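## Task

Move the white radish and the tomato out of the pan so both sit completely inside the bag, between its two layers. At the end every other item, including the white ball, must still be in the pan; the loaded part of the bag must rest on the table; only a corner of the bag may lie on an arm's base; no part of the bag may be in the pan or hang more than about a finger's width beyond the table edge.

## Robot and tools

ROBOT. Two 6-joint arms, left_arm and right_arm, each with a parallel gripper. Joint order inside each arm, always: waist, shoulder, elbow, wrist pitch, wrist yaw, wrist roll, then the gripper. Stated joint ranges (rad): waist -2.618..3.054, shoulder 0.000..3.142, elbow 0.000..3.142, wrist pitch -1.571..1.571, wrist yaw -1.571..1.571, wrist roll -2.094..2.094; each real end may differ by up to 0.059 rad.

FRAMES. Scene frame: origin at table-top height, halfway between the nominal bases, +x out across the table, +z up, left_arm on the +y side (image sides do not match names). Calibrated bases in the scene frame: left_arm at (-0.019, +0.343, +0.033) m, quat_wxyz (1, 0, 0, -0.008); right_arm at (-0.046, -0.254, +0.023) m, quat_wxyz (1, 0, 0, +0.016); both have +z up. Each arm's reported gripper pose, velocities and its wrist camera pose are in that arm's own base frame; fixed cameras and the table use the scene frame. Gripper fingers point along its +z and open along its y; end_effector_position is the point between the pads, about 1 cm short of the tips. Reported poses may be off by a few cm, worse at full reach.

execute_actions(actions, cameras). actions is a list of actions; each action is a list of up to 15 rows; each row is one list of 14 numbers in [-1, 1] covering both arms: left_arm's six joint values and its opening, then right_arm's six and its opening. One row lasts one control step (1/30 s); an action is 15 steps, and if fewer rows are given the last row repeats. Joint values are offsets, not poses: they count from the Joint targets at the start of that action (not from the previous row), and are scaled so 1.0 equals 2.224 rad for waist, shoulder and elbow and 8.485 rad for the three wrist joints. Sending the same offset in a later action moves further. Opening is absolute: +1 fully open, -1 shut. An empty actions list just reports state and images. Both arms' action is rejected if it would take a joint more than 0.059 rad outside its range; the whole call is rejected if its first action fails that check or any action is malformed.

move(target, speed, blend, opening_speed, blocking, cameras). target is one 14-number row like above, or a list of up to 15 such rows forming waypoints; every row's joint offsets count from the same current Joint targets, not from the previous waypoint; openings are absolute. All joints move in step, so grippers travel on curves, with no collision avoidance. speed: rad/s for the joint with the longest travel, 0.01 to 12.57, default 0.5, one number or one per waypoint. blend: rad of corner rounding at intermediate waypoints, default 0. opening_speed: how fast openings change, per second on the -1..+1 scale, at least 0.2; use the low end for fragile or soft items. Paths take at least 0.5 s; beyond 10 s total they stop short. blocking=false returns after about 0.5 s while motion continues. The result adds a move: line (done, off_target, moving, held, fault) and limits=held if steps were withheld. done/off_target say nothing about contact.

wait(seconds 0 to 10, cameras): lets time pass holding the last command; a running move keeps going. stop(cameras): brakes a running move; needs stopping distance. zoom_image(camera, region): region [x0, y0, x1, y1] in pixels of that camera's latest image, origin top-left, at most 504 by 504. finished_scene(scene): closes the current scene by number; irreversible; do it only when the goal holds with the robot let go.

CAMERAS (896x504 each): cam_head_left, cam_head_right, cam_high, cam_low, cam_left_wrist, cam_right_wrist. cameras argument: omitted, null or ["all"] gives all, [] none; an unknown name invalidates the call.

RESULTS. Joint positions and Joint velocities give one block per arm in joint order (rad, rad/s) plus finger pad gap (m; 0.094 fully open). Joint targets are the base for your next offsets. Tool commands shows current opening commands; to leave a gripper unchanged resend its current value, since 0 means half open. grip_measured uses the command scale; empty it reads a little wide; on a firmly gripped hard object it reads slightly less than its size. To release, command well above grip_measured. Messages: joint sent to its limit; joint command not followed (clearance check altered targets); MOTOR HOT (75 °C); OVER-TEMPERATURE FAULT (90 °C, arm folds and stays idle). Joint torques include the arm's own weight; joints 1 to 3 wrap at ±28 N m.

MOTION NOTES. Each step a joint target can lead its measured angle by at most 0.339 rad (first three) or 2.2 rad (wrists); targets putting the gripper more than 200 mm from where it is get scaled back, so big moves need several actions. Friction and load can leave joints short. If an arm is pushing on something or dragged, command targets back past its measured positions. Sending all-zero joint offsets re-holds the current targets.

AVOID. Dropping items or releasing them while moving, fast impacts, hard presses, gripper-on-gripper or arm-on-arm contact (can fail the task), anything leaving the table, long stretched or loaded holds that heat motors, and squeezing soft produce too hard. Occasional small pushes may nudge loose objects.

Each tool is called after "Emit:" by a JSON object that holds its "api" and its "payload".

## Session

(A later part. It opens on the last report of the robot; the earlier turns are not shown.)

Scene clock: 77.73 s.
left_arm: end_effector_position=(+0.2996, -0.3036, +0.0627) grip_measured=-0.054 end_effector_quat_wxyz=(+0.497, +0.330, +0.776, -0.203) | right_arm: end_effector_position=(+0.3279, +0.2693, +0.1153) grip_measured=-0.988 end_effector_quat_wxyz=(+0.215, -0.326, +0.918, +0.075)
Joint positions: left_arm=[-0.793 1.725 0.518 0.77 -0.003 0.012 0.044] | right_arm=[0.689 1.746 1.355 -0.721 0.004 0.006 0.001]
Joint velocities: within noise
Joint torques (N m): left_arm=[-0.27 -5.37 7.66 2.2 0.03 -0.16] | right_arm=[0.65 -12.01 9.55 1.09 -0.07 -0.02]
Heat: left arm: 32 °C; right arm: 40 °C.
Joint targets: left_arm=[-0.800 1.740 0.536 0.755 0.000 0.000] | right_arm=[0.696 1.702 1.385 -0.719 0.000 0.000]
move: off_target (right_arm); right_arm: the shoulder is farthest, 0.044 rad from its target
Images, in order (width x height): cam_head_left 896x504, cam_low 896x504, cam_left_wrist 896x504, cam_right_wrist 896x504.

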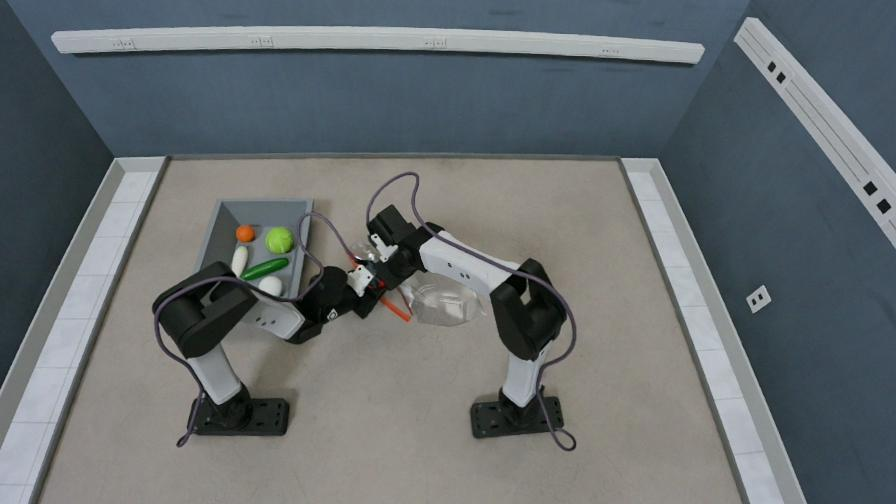

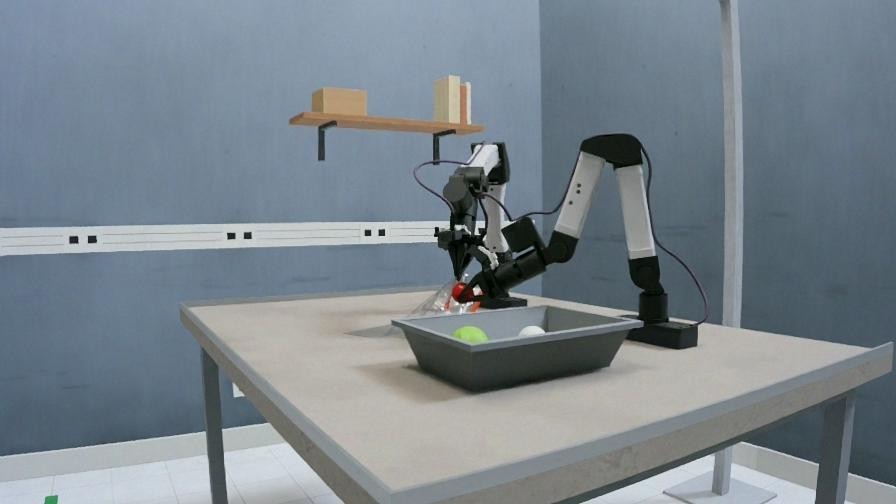

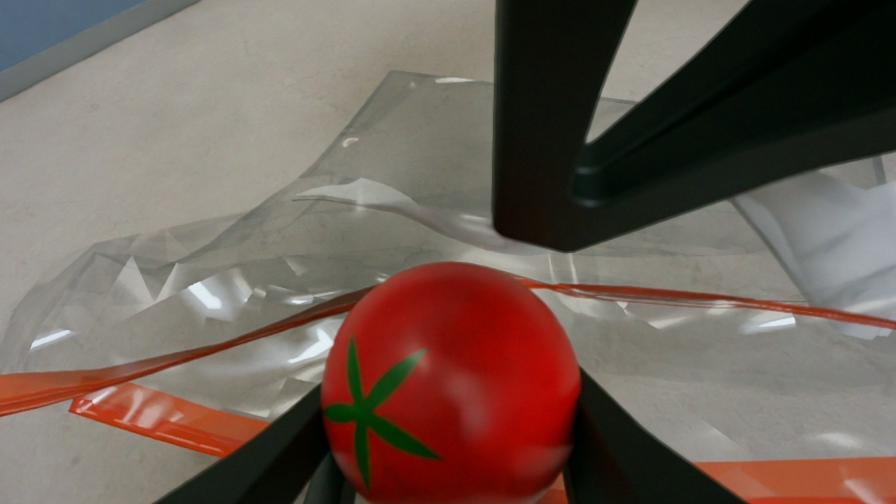

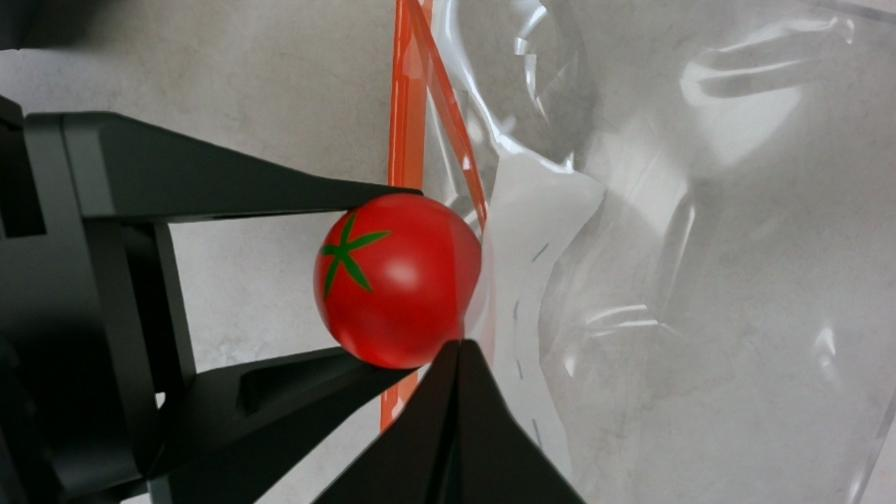

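Emit:
{"api": "move", "payload": {"target": [[0,-0.1028,-0.134,0.014,0,0,-0.1,0,0,0,0,0,0,-1],[0,-0.1028,-0.134,0.014,0,0,-0.1,0,-0.001,0.0445,-0.013,0,0,-1]], "speed": 0.2, "cameras": ["cam_left_wrist","cam_low","cam_head_left","cam_right_wrist"]}}

Emit:
{"api": "zoom_image", "payload": {"camera": "cam_low", "region": [390, 230, 530, 350]}}

Scene clock: 81.70 s.
left_arm: end_effector_position=(+0.2538, -0.2571, +0.0599) grip_measured=-0.054 end_effector_quat_wxyz=(+0.505, +0.328, +0.771, -0.207) | right_arm: end_effector_position=(+0.3281, +0.2695, +0.1391) grip_measured=-0.988 end_effector_quat_wxyz=(+0.210, -0.326, +0.919, +0.074)
Joint positions: left_arm=[-0.793 1.53 0.247 0.866 -0.003 0.012 0.044] | right_arm=[0.689 1.746 1.454 -0.83 0.004 0.006 0.001]
Joint velocities: within noise
Joint torques (N m): left_arm=[-0.31 -5.89 4.51 2.44 0.04 -0.16] | right_arm=[0.66 -12.22 9.54 1.02 -0.07 -0.01]
Heat: left arm: 32 °C; right arm: 40 °C.
Joint targets: left_arm=[-0.800 1.512 0.238 0.874 0.000 0.000] | right_arm=[0.696 1.700 1.483 -0.830 0.000 0.000]
move: off_target (right_arm); right_arm: the shoulder is farthest, 0.046 rad from its target
Images, in order (width x height): cam_head_left 896x504, cam_low 896x504, cam_left_wrist 896x504, cam_right_wrist 896x504.

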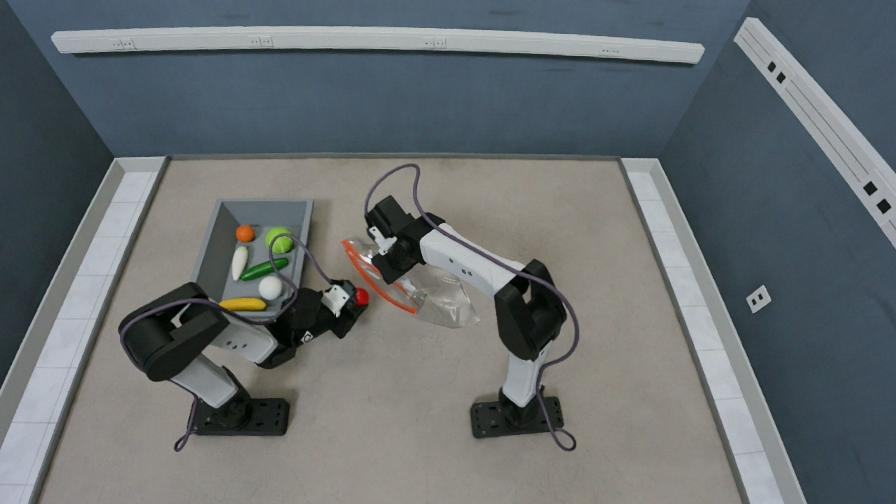

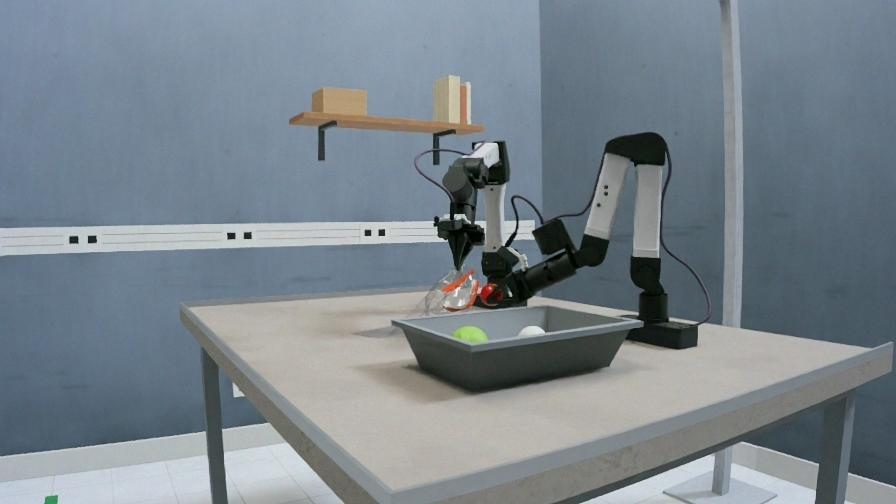

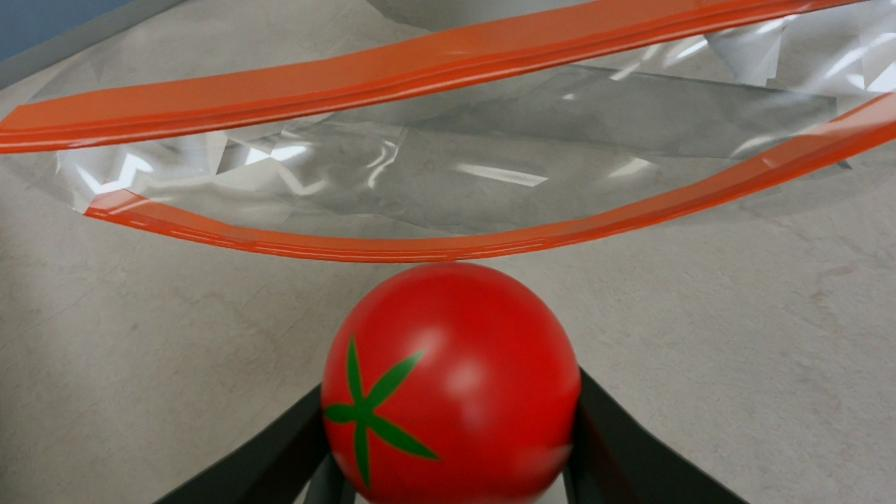

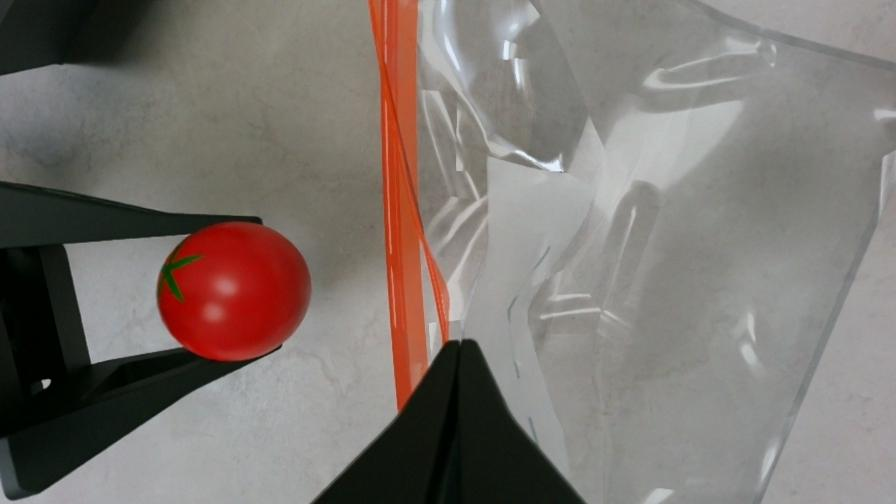

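Scaled by 3.600 from the camera's 896x504 image, which has a finer 1280x720 frame.

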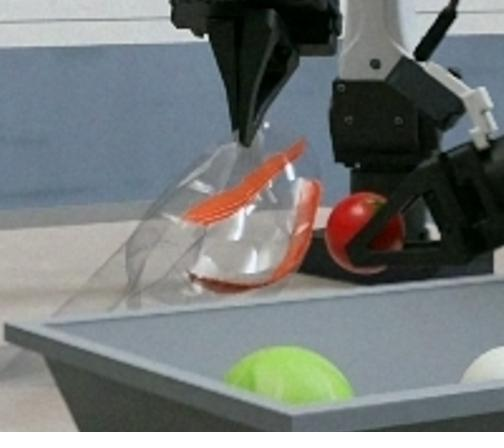

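Emit:
{"api": "move", "payload": {"target": [0,0.1235,0.1298,-0.0075,0,0,-0.1,0,0,0,0,0,0,-1], "speed": 0.15, "cameras": ["cam_left_wrist","cam_low","cam_head_left","cam_right_wrist"]}}

Emit:
{"api": "zoom_image", "payload": {"camera": "cam_low", "region": [390, 230, 530, 350]}}

Scene clock: 84.60 s.
left_arm: end_effector_position=(+0.2999, -0.3038, +0.0529) grip_measured=-0.054 end_effector_quat_wxyz=(+0.497, +0.330, +0.776, -0.203) | right_arm: end_effector_position=(+0.3280, +0.2694, +0.1390) grip_measured=-0.988 end_effector_quat_wxyz=(+0.210, -0.326, +0.919, +0.074)
Joint positions: left_arm=[-0.793 1.771 0.509 0.825 -0.003 0.012 0.044] | right_arm=[0.689 1.746 1.454 -0.831 0.004 0.006 0.001]
Joint velocities: within noise
Joint torques (N m): left_arm=[-0.29 -5.5 7.27 2.2 0.04 -0.16] | right_arm=[0.65 -12.23 9.52 1.07 -0.07 -0.01]
Heat: left arm: 32 °C; right arm: 40 °C.
Joint targets: left_arm=[-0.800 1.787 0.527 0.810 0.000 0.000] | right_arm=[0.696 1.700 1.483 -0.830 0.000 0.000]
move: off_target (right_arm); right_arm: the shoulder is farthest, 0.046 rad from its target
Images, in order (width x height): cam_head_left 896x504, cam_low 896x504, cam_left_wrist 896x504, cam_right_wrist 896x504.

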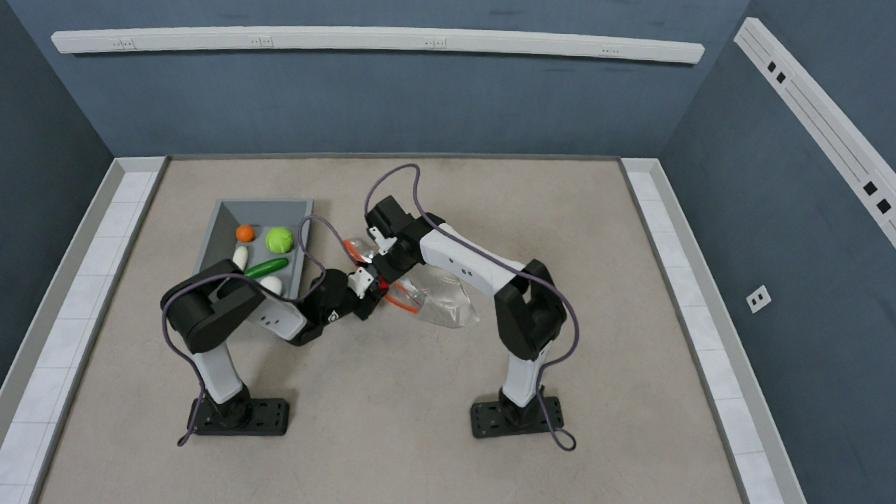

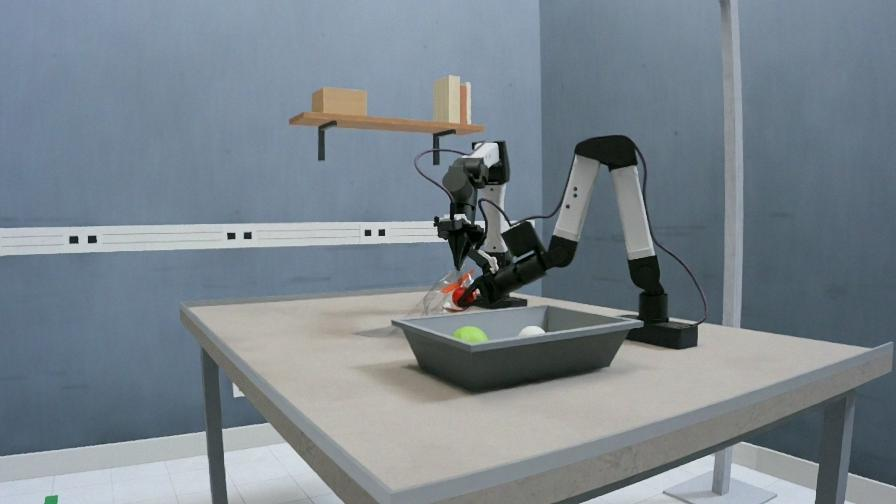

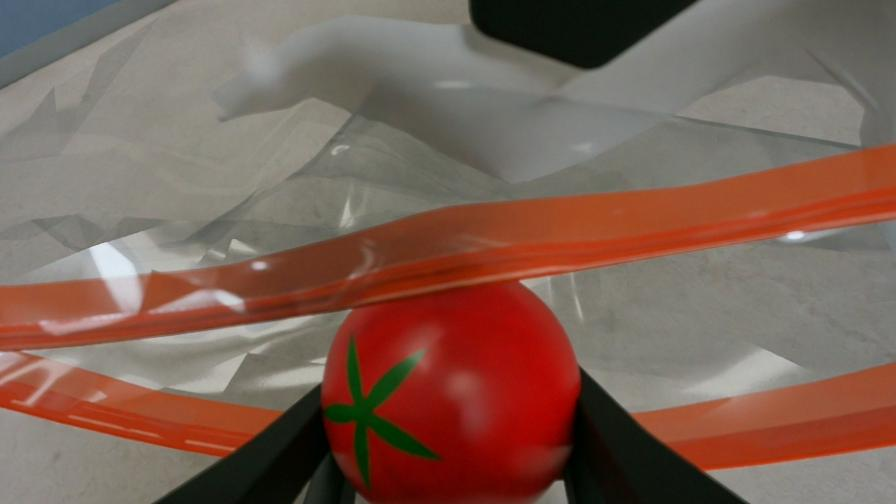

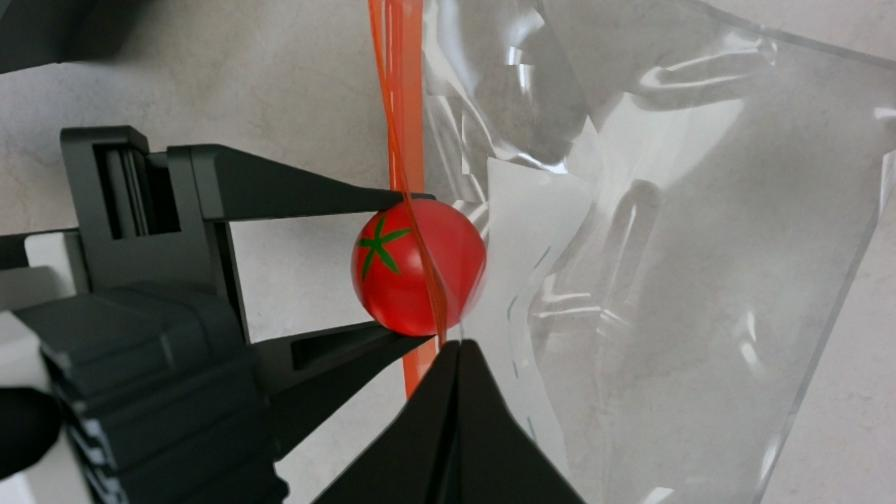

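Scaled by 3.600 from the camera's 896x504 image, which has a finer 1280x720 frame.

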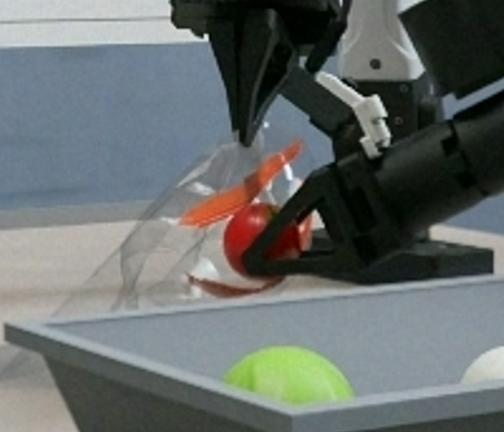

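Emit:
{"api": "move", "payload": {"target": [0.0495,0,0,0,0,0,-0.1,0,0,0,0,0,0,-1], "speed": 0.08, "cameras": ["cam_left_wrist","cam_low","cam_head_left","cam_right_wrist"]}}

Emit:
{"api": "zoom_image", "payload": {"camera": "cam_low", "region": [390, 230, 530, 350]}}

Emit:
{"api": "zoom_image", "payload": {"camera": "cam_head_left", "region": [300, 220, 500, 360]}}

Scene clock: 87.00 s.
left_arm: end_effector_position=(+0.3279, -0.2732, +0.0527) grip_measured=-0.054 end_effector_quat_wxyz=(+0.506, +0.292, +0.792, -0.179) | right_arm: end_effector_position=(+0.3280, +0.2694, +0.1390) grip_measured=-0.988 end_effector_quat_wxyz=(+0.210, -0.326, +0.919, +0.074)
Joint positions: left_arm=[-0.696 1.771 0.509 0.824 -0.003 0.012 0.044] | right_arm=[0.689 1.746 1.454 -0.831 0.004 0.006 0.001]
Joint velocities: within noise
Joint torques (N m): left_arm=[0.7 -5.5 7.28 2.2 0.03 -0.16] | right_arm=[0.68 -12.22 9.54 1.08 -0.07 -0.01]
Heat: left arm: 32 °C; right arm: 41 °C.
Joint targets: left_arm=[-0.690 1.787 0.527 0.810 0.000 0.000] | right_arm=[0.696 1.700 1.483 -0.830 0.000 0.000]
move: off_target (right_arm); right_arm: the shoulder is farthest, 0.046 rad from its target
Images, in order (width x height): cam_head_left 896x504, cam_low 896x504, cam_left_wrist 896x504, cam_right_wrist 896x504.

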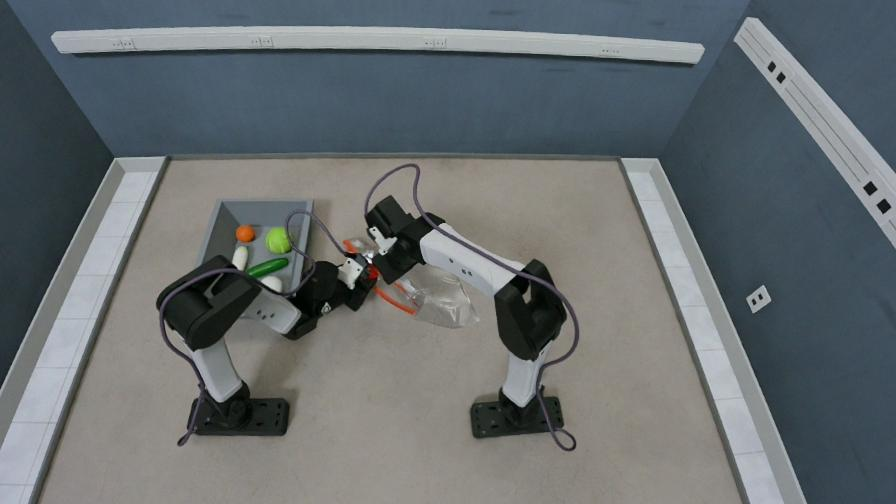

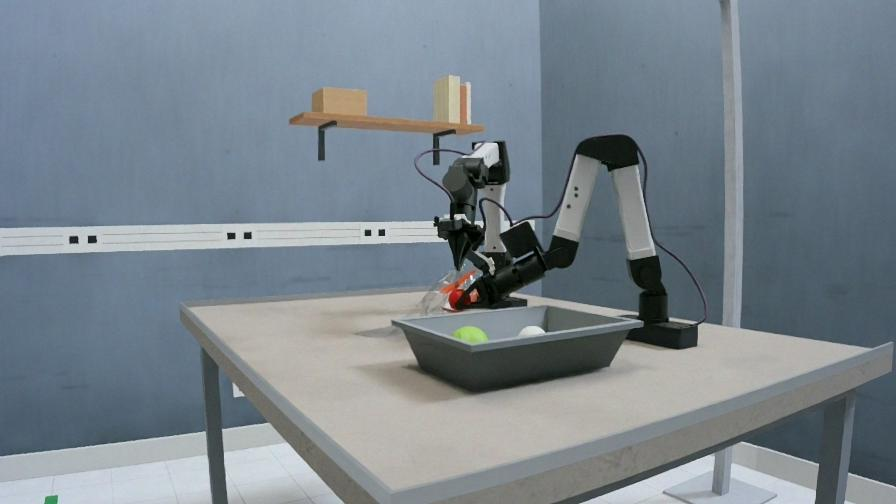

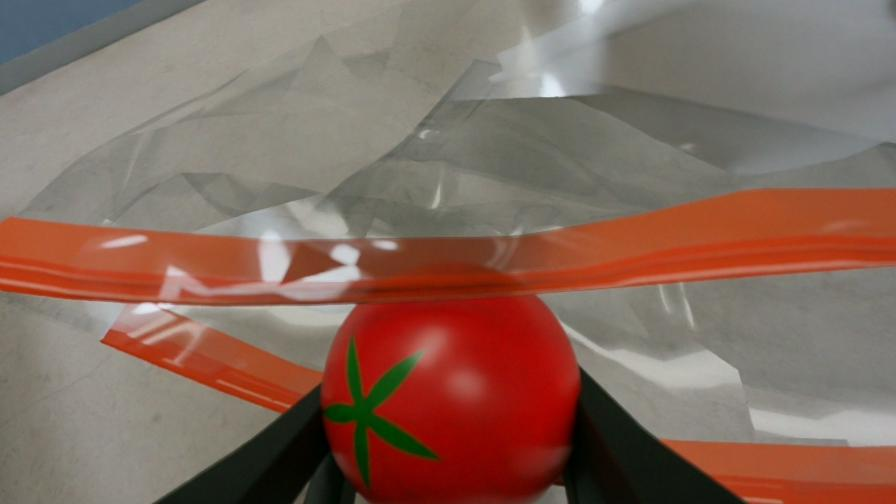

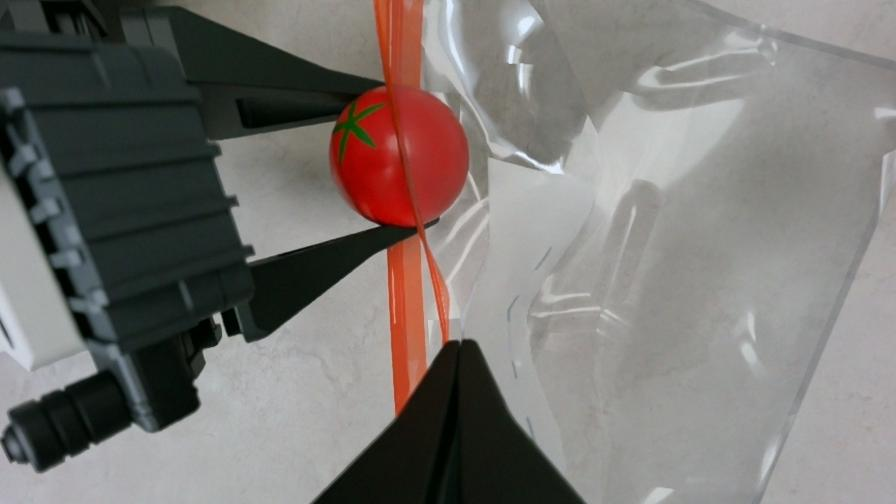

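Scaled by 3.600 from the camera's 896x504 image, which has a finer 1280x720 frame.

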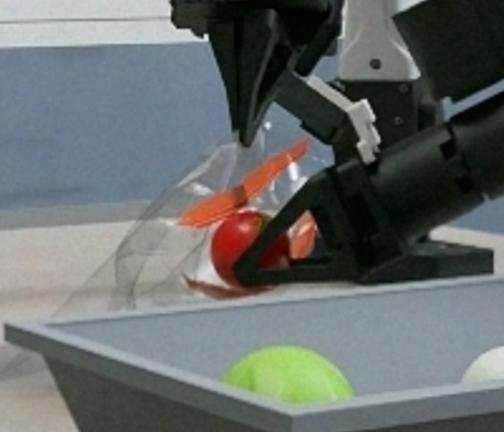

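Scaled by 2.520 from the camera's 896x504 image, which has a finer 1280x720 frame.

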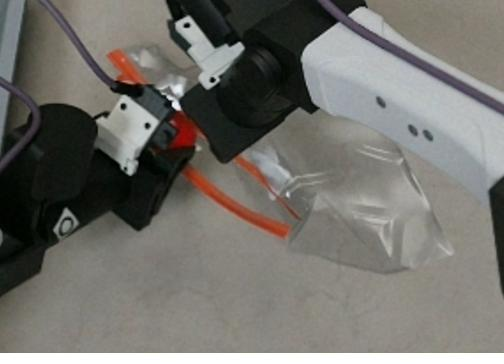

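Emit:
{"api": "move", "payload": {"target": [0.018,0.129,0.0254,0.0507,0,0,-0.1,0,0,0,0,0,0,-1], "speed": 0.12, "cameras": ["cam_left_wrist","cam_low","cam_head_left","cam_right_wrist"]}}

Emit:
{"api": "zoom_image", "payload": {"camera": "cam_low", "region": [390, 230, 530, 350]}}

Emit:
{"api": "zoom_image", "payload": {"camera": "cam_head_left", "region": [300, 220, 500, 360]}}

Scene clock: 92.60 s.
left_arm: end_effector_position=(+0.3654, -0.2810, +0.0454) grip_measured=-0.054 end_effector_quat_wxyz=(+0.580, +0.259, +0.748, -0.192) | right_arm: end_effector_position=(+0.3280, +0.2694, +0.1390) grip_measured=-0.988 end_effector_quat_wxyz=(+0.210, -0.326, +0.919, +0.074)
Joint positions: left_arm=[-0.657 2.056 0.568 1.232 -0.003 0.012 0.044] | right_arm=[0.689 1.746 1.454 -0.831 0.004 0.006 0.001]
Joint velocities: within noise
Joint torques (N m): left_arm=[0.72 -6.69 5.82 2.54 0.04 -0.16] | right_arm=[0.66 -12.23 9.52 1.07 -0.07 -0.02]
Heat: left arm: 33 °C; right arm: 41 °C.
Joint targets: left_arm=[-0.650 2.074 0.583 1.240 0.000 0.000] | right_arm=[0.696 1.700 1.483 -0.830 0.000 0.000]
move: off_target (right_arm); right_arm: the shoulder is farthest, 0.046 rad from its target
Images, in order (width x height): cam_head_left 896x504, cam_low 896x504, cam_left_wrist 896x504, cam_right_wrist 896x504.

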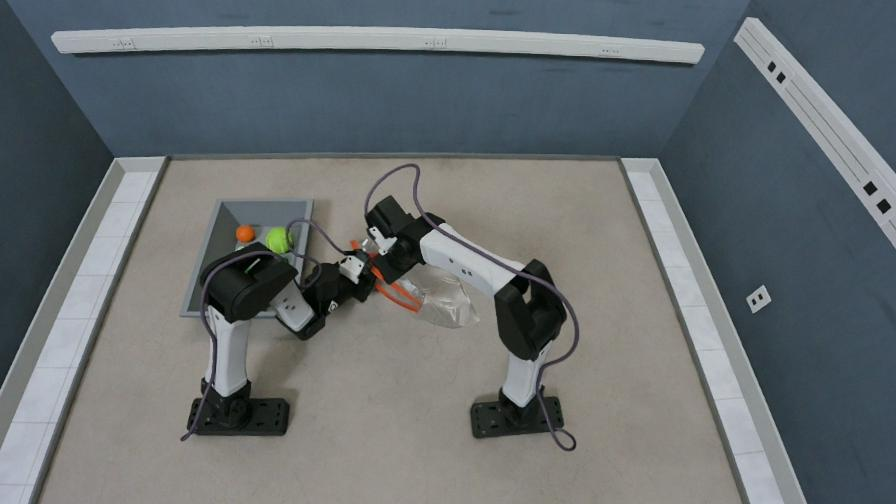

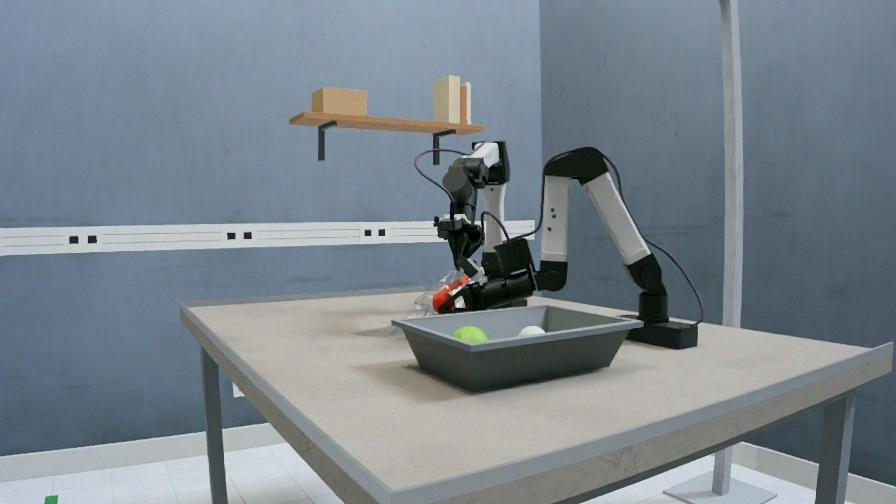

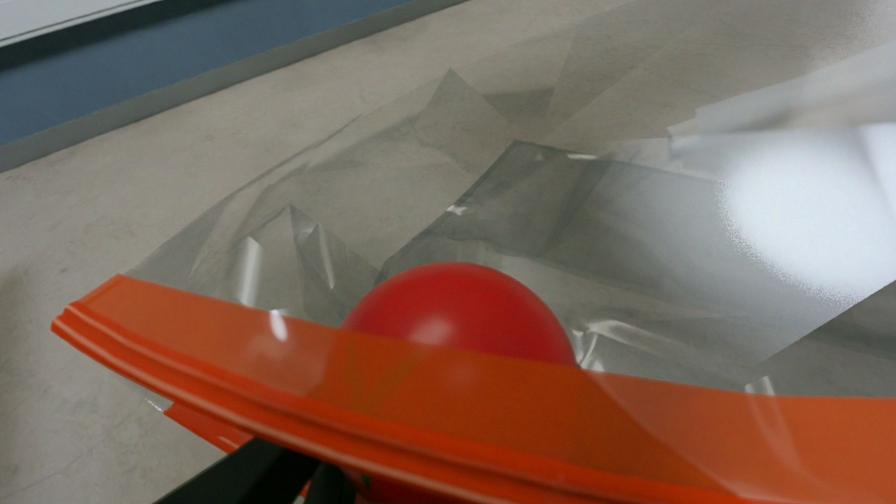

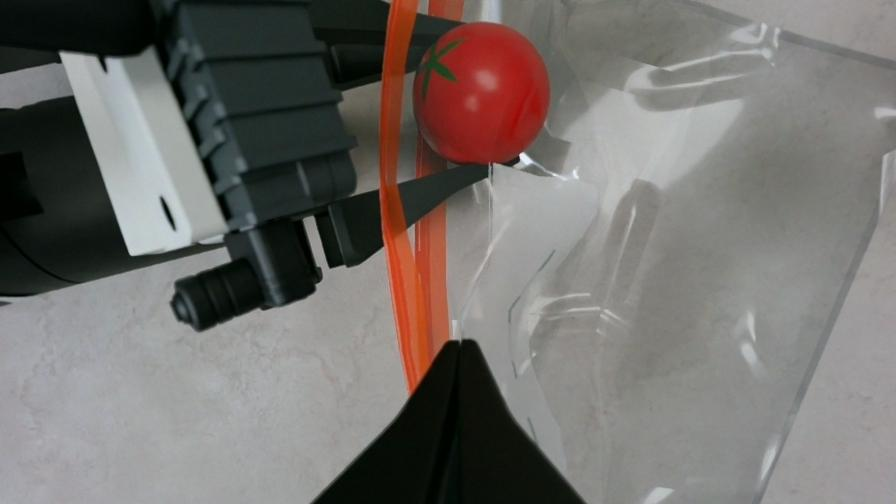

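Scaled by 3.600 from the camera's 896x504 image, which has a finer 1280x720 frame.

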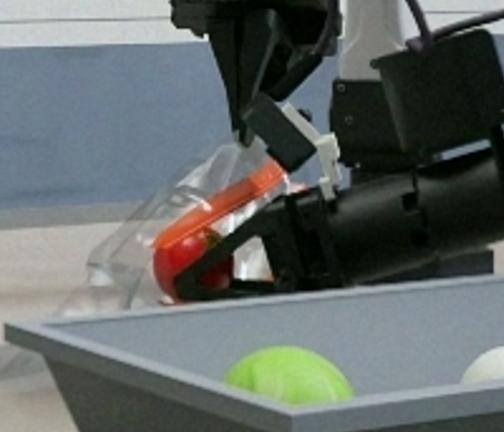

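Scaled by 2.520 from the camera's 896x504 image, which has a finer 1280x720 frame.

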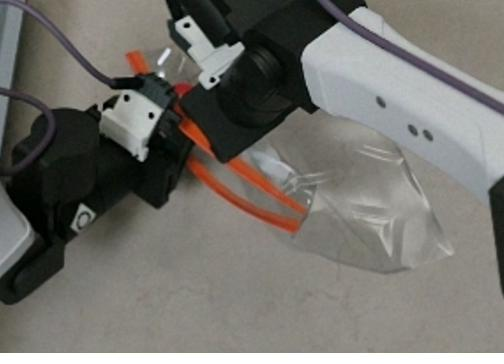

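Emit:
{"api": "move", "payload": {"target": [0,0.0854,0.0553,0.008,0,0,-0.1,0,0,0,0,0,0,-1], "speed": 0.12, "cameras": ["cam_left_wrist","cam_low","cam_right_wrist"]}}

Emit:
{"api": "zoom_image", "payload": {"camera": "cam_low", "region": [390, 230, 530, 350]}}

Scene clock: 94.97 s.
left_arm: end_effector_position=(+0.3863, -0.2971, +0.0153) grip_measured=-0.054 end_effector_quat_wxyz=(+0.582, +0.258, +0.746, -0.193) | right_arm: end_effector_position=(+0.3279, +0.2693, +0.1389) grip_measured=-0.988 end_effector_quat_wxyz=(+0.209, -0.326, +0.919, +0.074)
Joint positions: left_arm=[-0.657 2.244 0.692 1.303 -0.003 0.012 0.044] | right_arm=[0.689 1.746 1.454 -0.832 0.004 0.006 0.001]
Joint velocities: within noise
Joint torques (N m): left_arm=[0.7 -7.64 5.26 2.52 0.05 -0.16] | right_arm=[0.68 -12.23 9.54 1.08 -0.07 -0.01]
Heat: left arm: 34 °C; right arm: 41 °C.
Joint targets: left_arm=[-0.650 2.263 0.706 1.308 0.000 0.000] | right_arm=[0.696 1.700 1.483 -0.830 0.000 0.000]
move: off_target (right_arm); right_arm: the shoulder is farthest, 0.046 rad from its target
Images, in order (width x height): cam_low 896x504, cam_left_wrist 896x504, cam_right_wrist 896x504.

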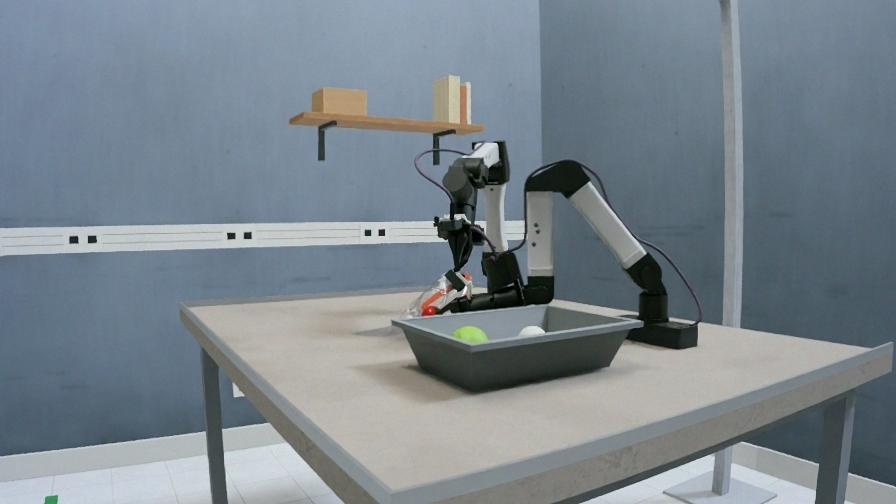

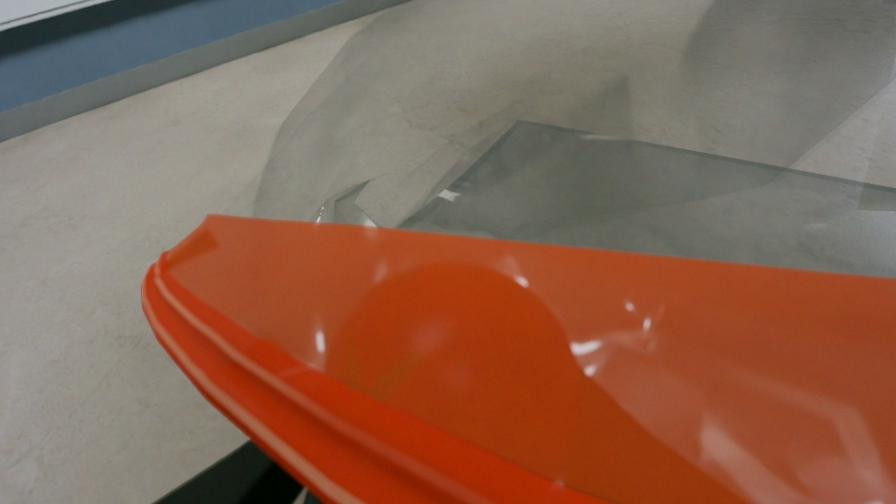

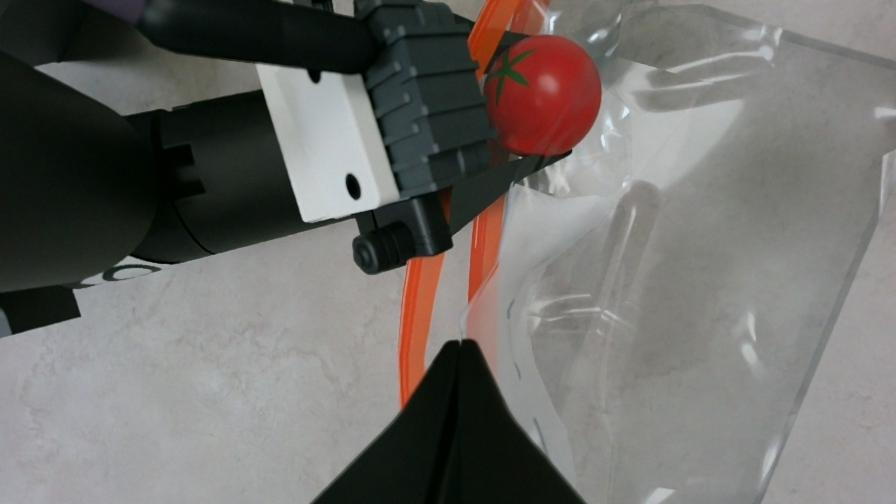

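Scaled by 3.600 from the camera's 896x504 image, which has a finer 1280x720 frame.

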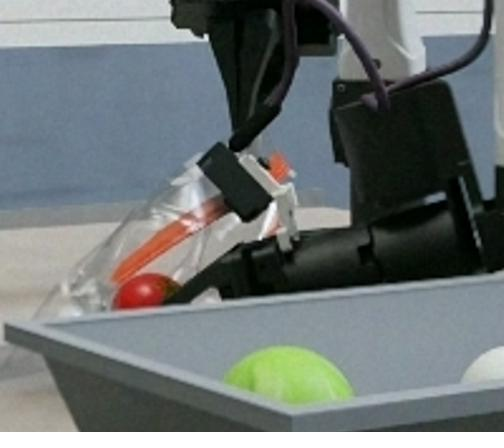

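Emit:
{"api": "move", "payload": {"target": [[0,0.0117,0,0.003,0,0,-0.1,0,0,0,0,0,0,-1],[0,0.0117,0,0.003,0,0,0.35,0,0,0,0,0,0,-1]], "speed": 0.1, "opening_speed": 0.3, "cameras": ["cam_left_wrist","cam_low","cam_right_wrist"]}}

Emit:
{"api": "zoom_image", "payload": {"camera": "cam_low", "region": [390, 230, 530, 350]}}

Scene clock: 97.97 s.
left_arm: end_effector_position=(+0.3856, -0.2966, +0.0100) grip_measured=+0.348 end_effector_quat_wxyz=(+0.583, +0.258, +0.746, -0.194) | right_arm: end_effector_position=(+0.3278, +0.2692, +0.1388) grip_measured=-0.988 end_effector_quat_wxyz=(+0.209, -0.326, +0.919, +0.073)
Joint positions: left_arm=[-0.657 2.269 0.692 1.33 -0.003 0.012 0.063] | right_arm=[0.689 1.746 1.454 -0.833 0.004 0.006 0.001]
Joint velocities: within noise
Joint torques (N m): left_arm=[0.75 -7.58 5.09 2.47 0.04 -0.15] | right_arm=[0.66 -12.22 9.54 1.09 -0.06 -0.01]
Heat: left arm: 34 °C; right arm: 42 °C.
Joint targets: left_arm=[-0.650 2.289 0.706 1.334 0.000 0.000] | right_arm=[0.696 1.700 1.483 -0.830 0.000 0.000]
move: off_target (right_arm); right_arm: the shoulder is farthest, 0.046 rad from its target
Images, in order (width x height): cam_low 896x504, cam_left_wrist 896x504, cam_right_wrist 896x504.

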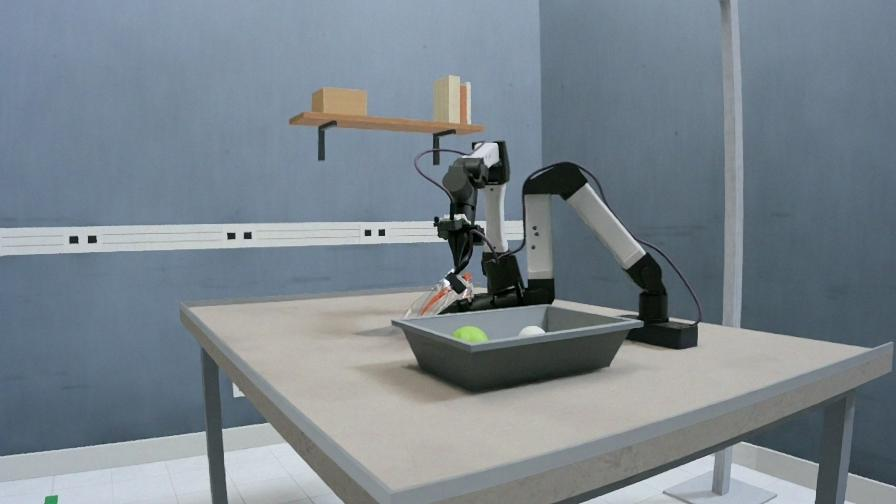

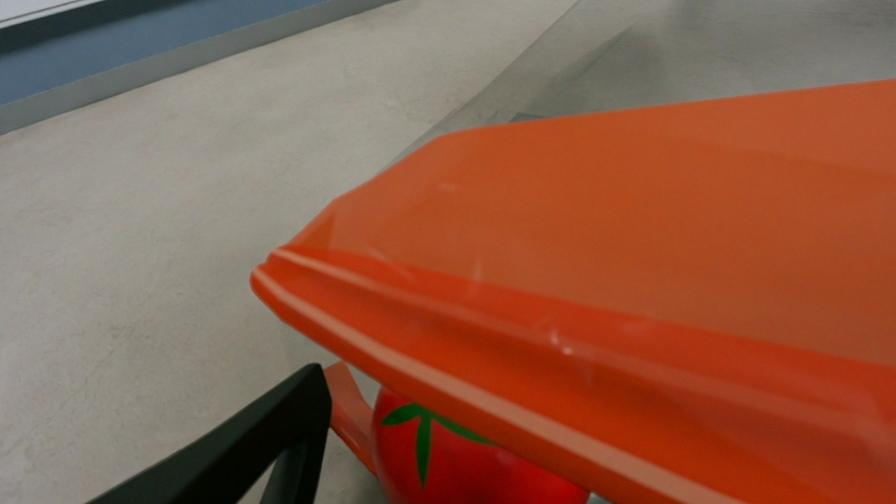

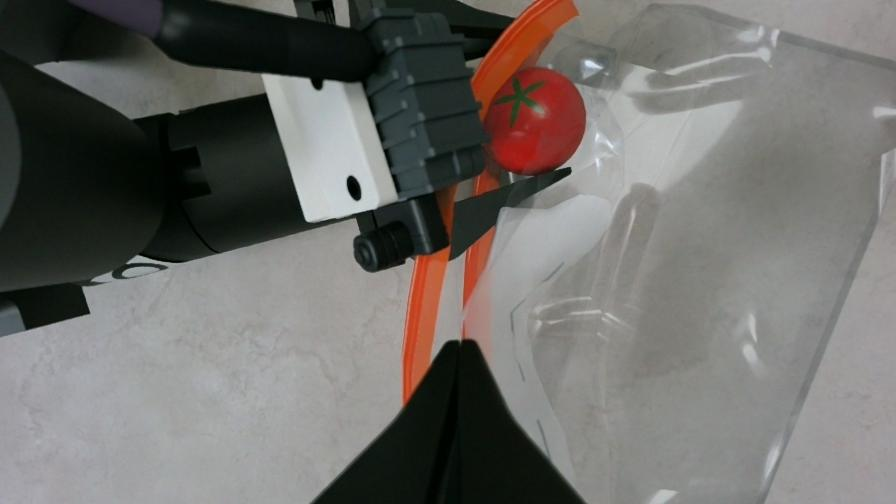

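Scaled by 3.600 from the camera's 896x504 image, which has a finer 1280x720 frame.

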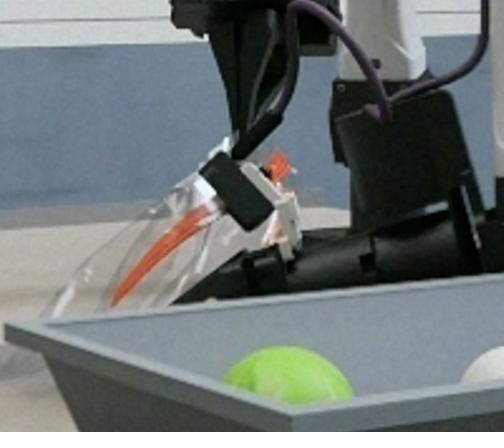

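Emit:
{"api": "move", "payload": {"target": [0,-0.091,-0.1493,0.0093,0,0,0.35,0,0,0,0,0,0,-1], "speed": 0.1, "cameras": ["cam_left_wrist","cam_low","cam_right_wrist"]}}

Emit:
{"api": "zoom_image", "payload": {"camera": "cam_low", "region": [390, 230, 530, 350]}}

Scene clock: 102.07 s.
left_arm: end_effector_position=(+0.3246, -0.2495, +0.0103) grip_measured=+0.348 end_effector_quat_wxyz=(+0.554, +0.265, +0.767, -0.184) | right_arm: end_effector_position=(+0.3278, +0.2692, +0.1388) grip_measured=-0.988 end_effector_quat_wxyz=(+0.209, -0.326, +0.919, +0.073)
Joint positions: left_arm=[-0.657 2.112 0.381 1.407 -0.003 0.012 0.063] | right_arm=[0.689 1.746 1.454 -0.833 0.004 0.006 0.001]
Joint velocities: within noise
Joint torques (N m): left_arm=[0.77 -9.1 1.91 2.44 0.04 -0.15] | right_arm=[0.68 -12.22 9.54 1.09 -0.07 -0.01]
Heat: left arm: 35 °C; right arm: 42 °C.
Joint targets: left_arm=[-0.650 2.087 0.374 1.413 0.000 0.000] | right_arm=[0.696 1.700 1.483 -0.829 0.000 0.000]
move: off_target (right_arm); right_arm: the shoulder is farthest, 0.046 rad from its target
Images, in order (width x height): cam_low 896x504, cam_left_wrist 896x504, cam_right_wrist 896x504.

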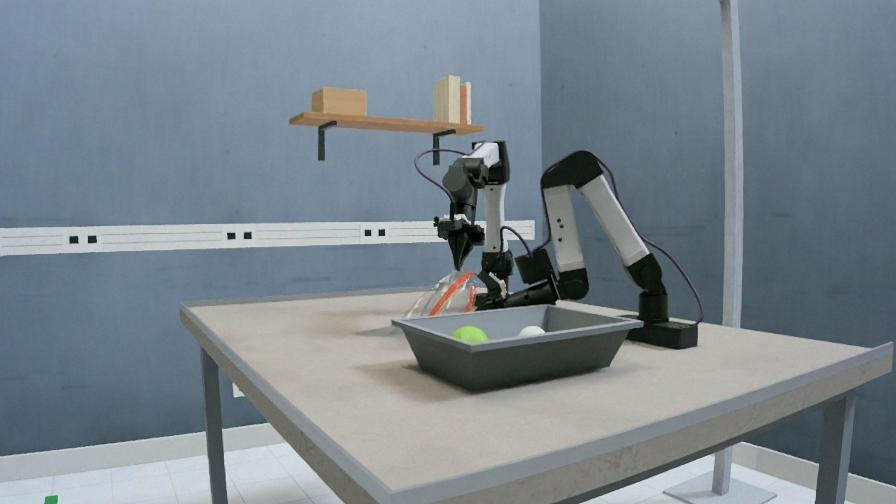

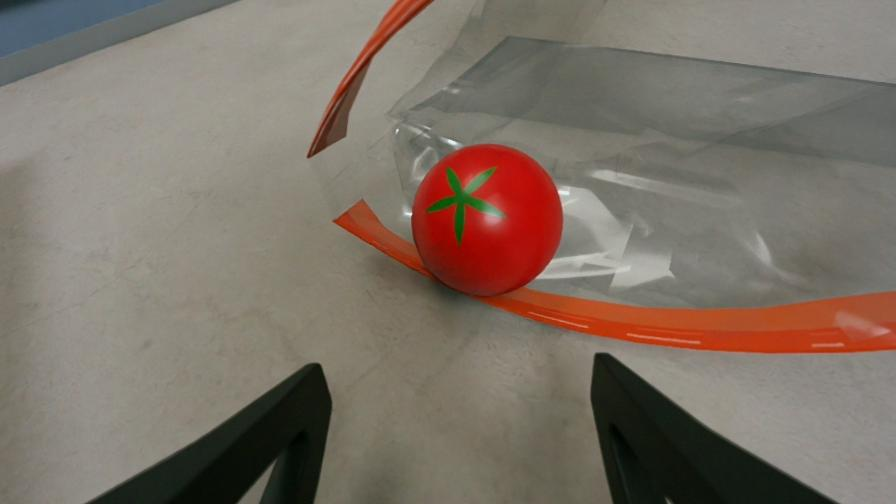

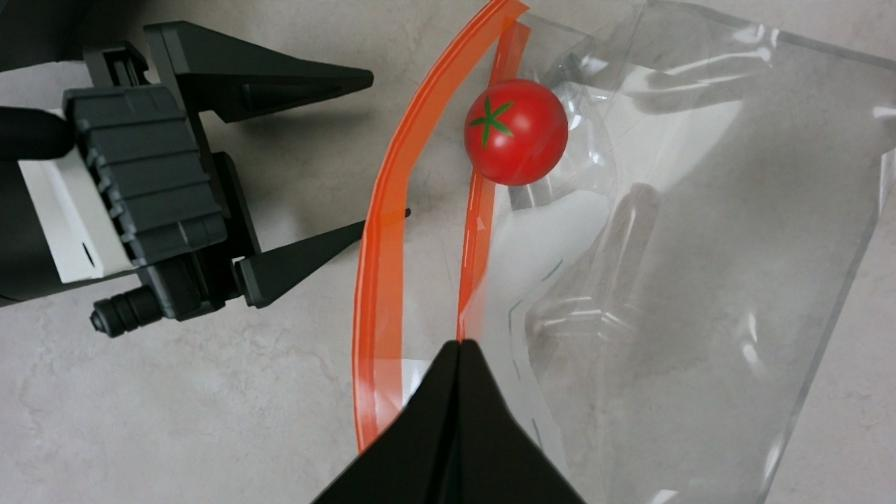

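Scaled by 3.600 from the camera's 896x504 image, which has a finer 1280x720 frame.

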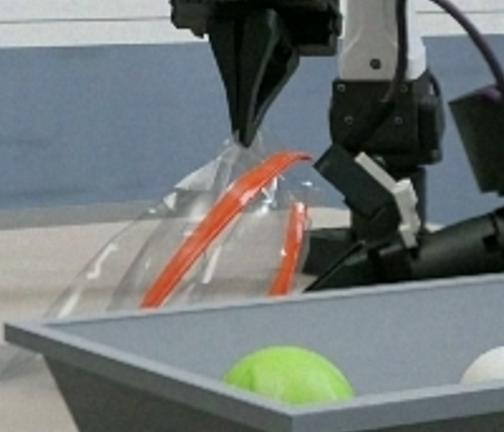

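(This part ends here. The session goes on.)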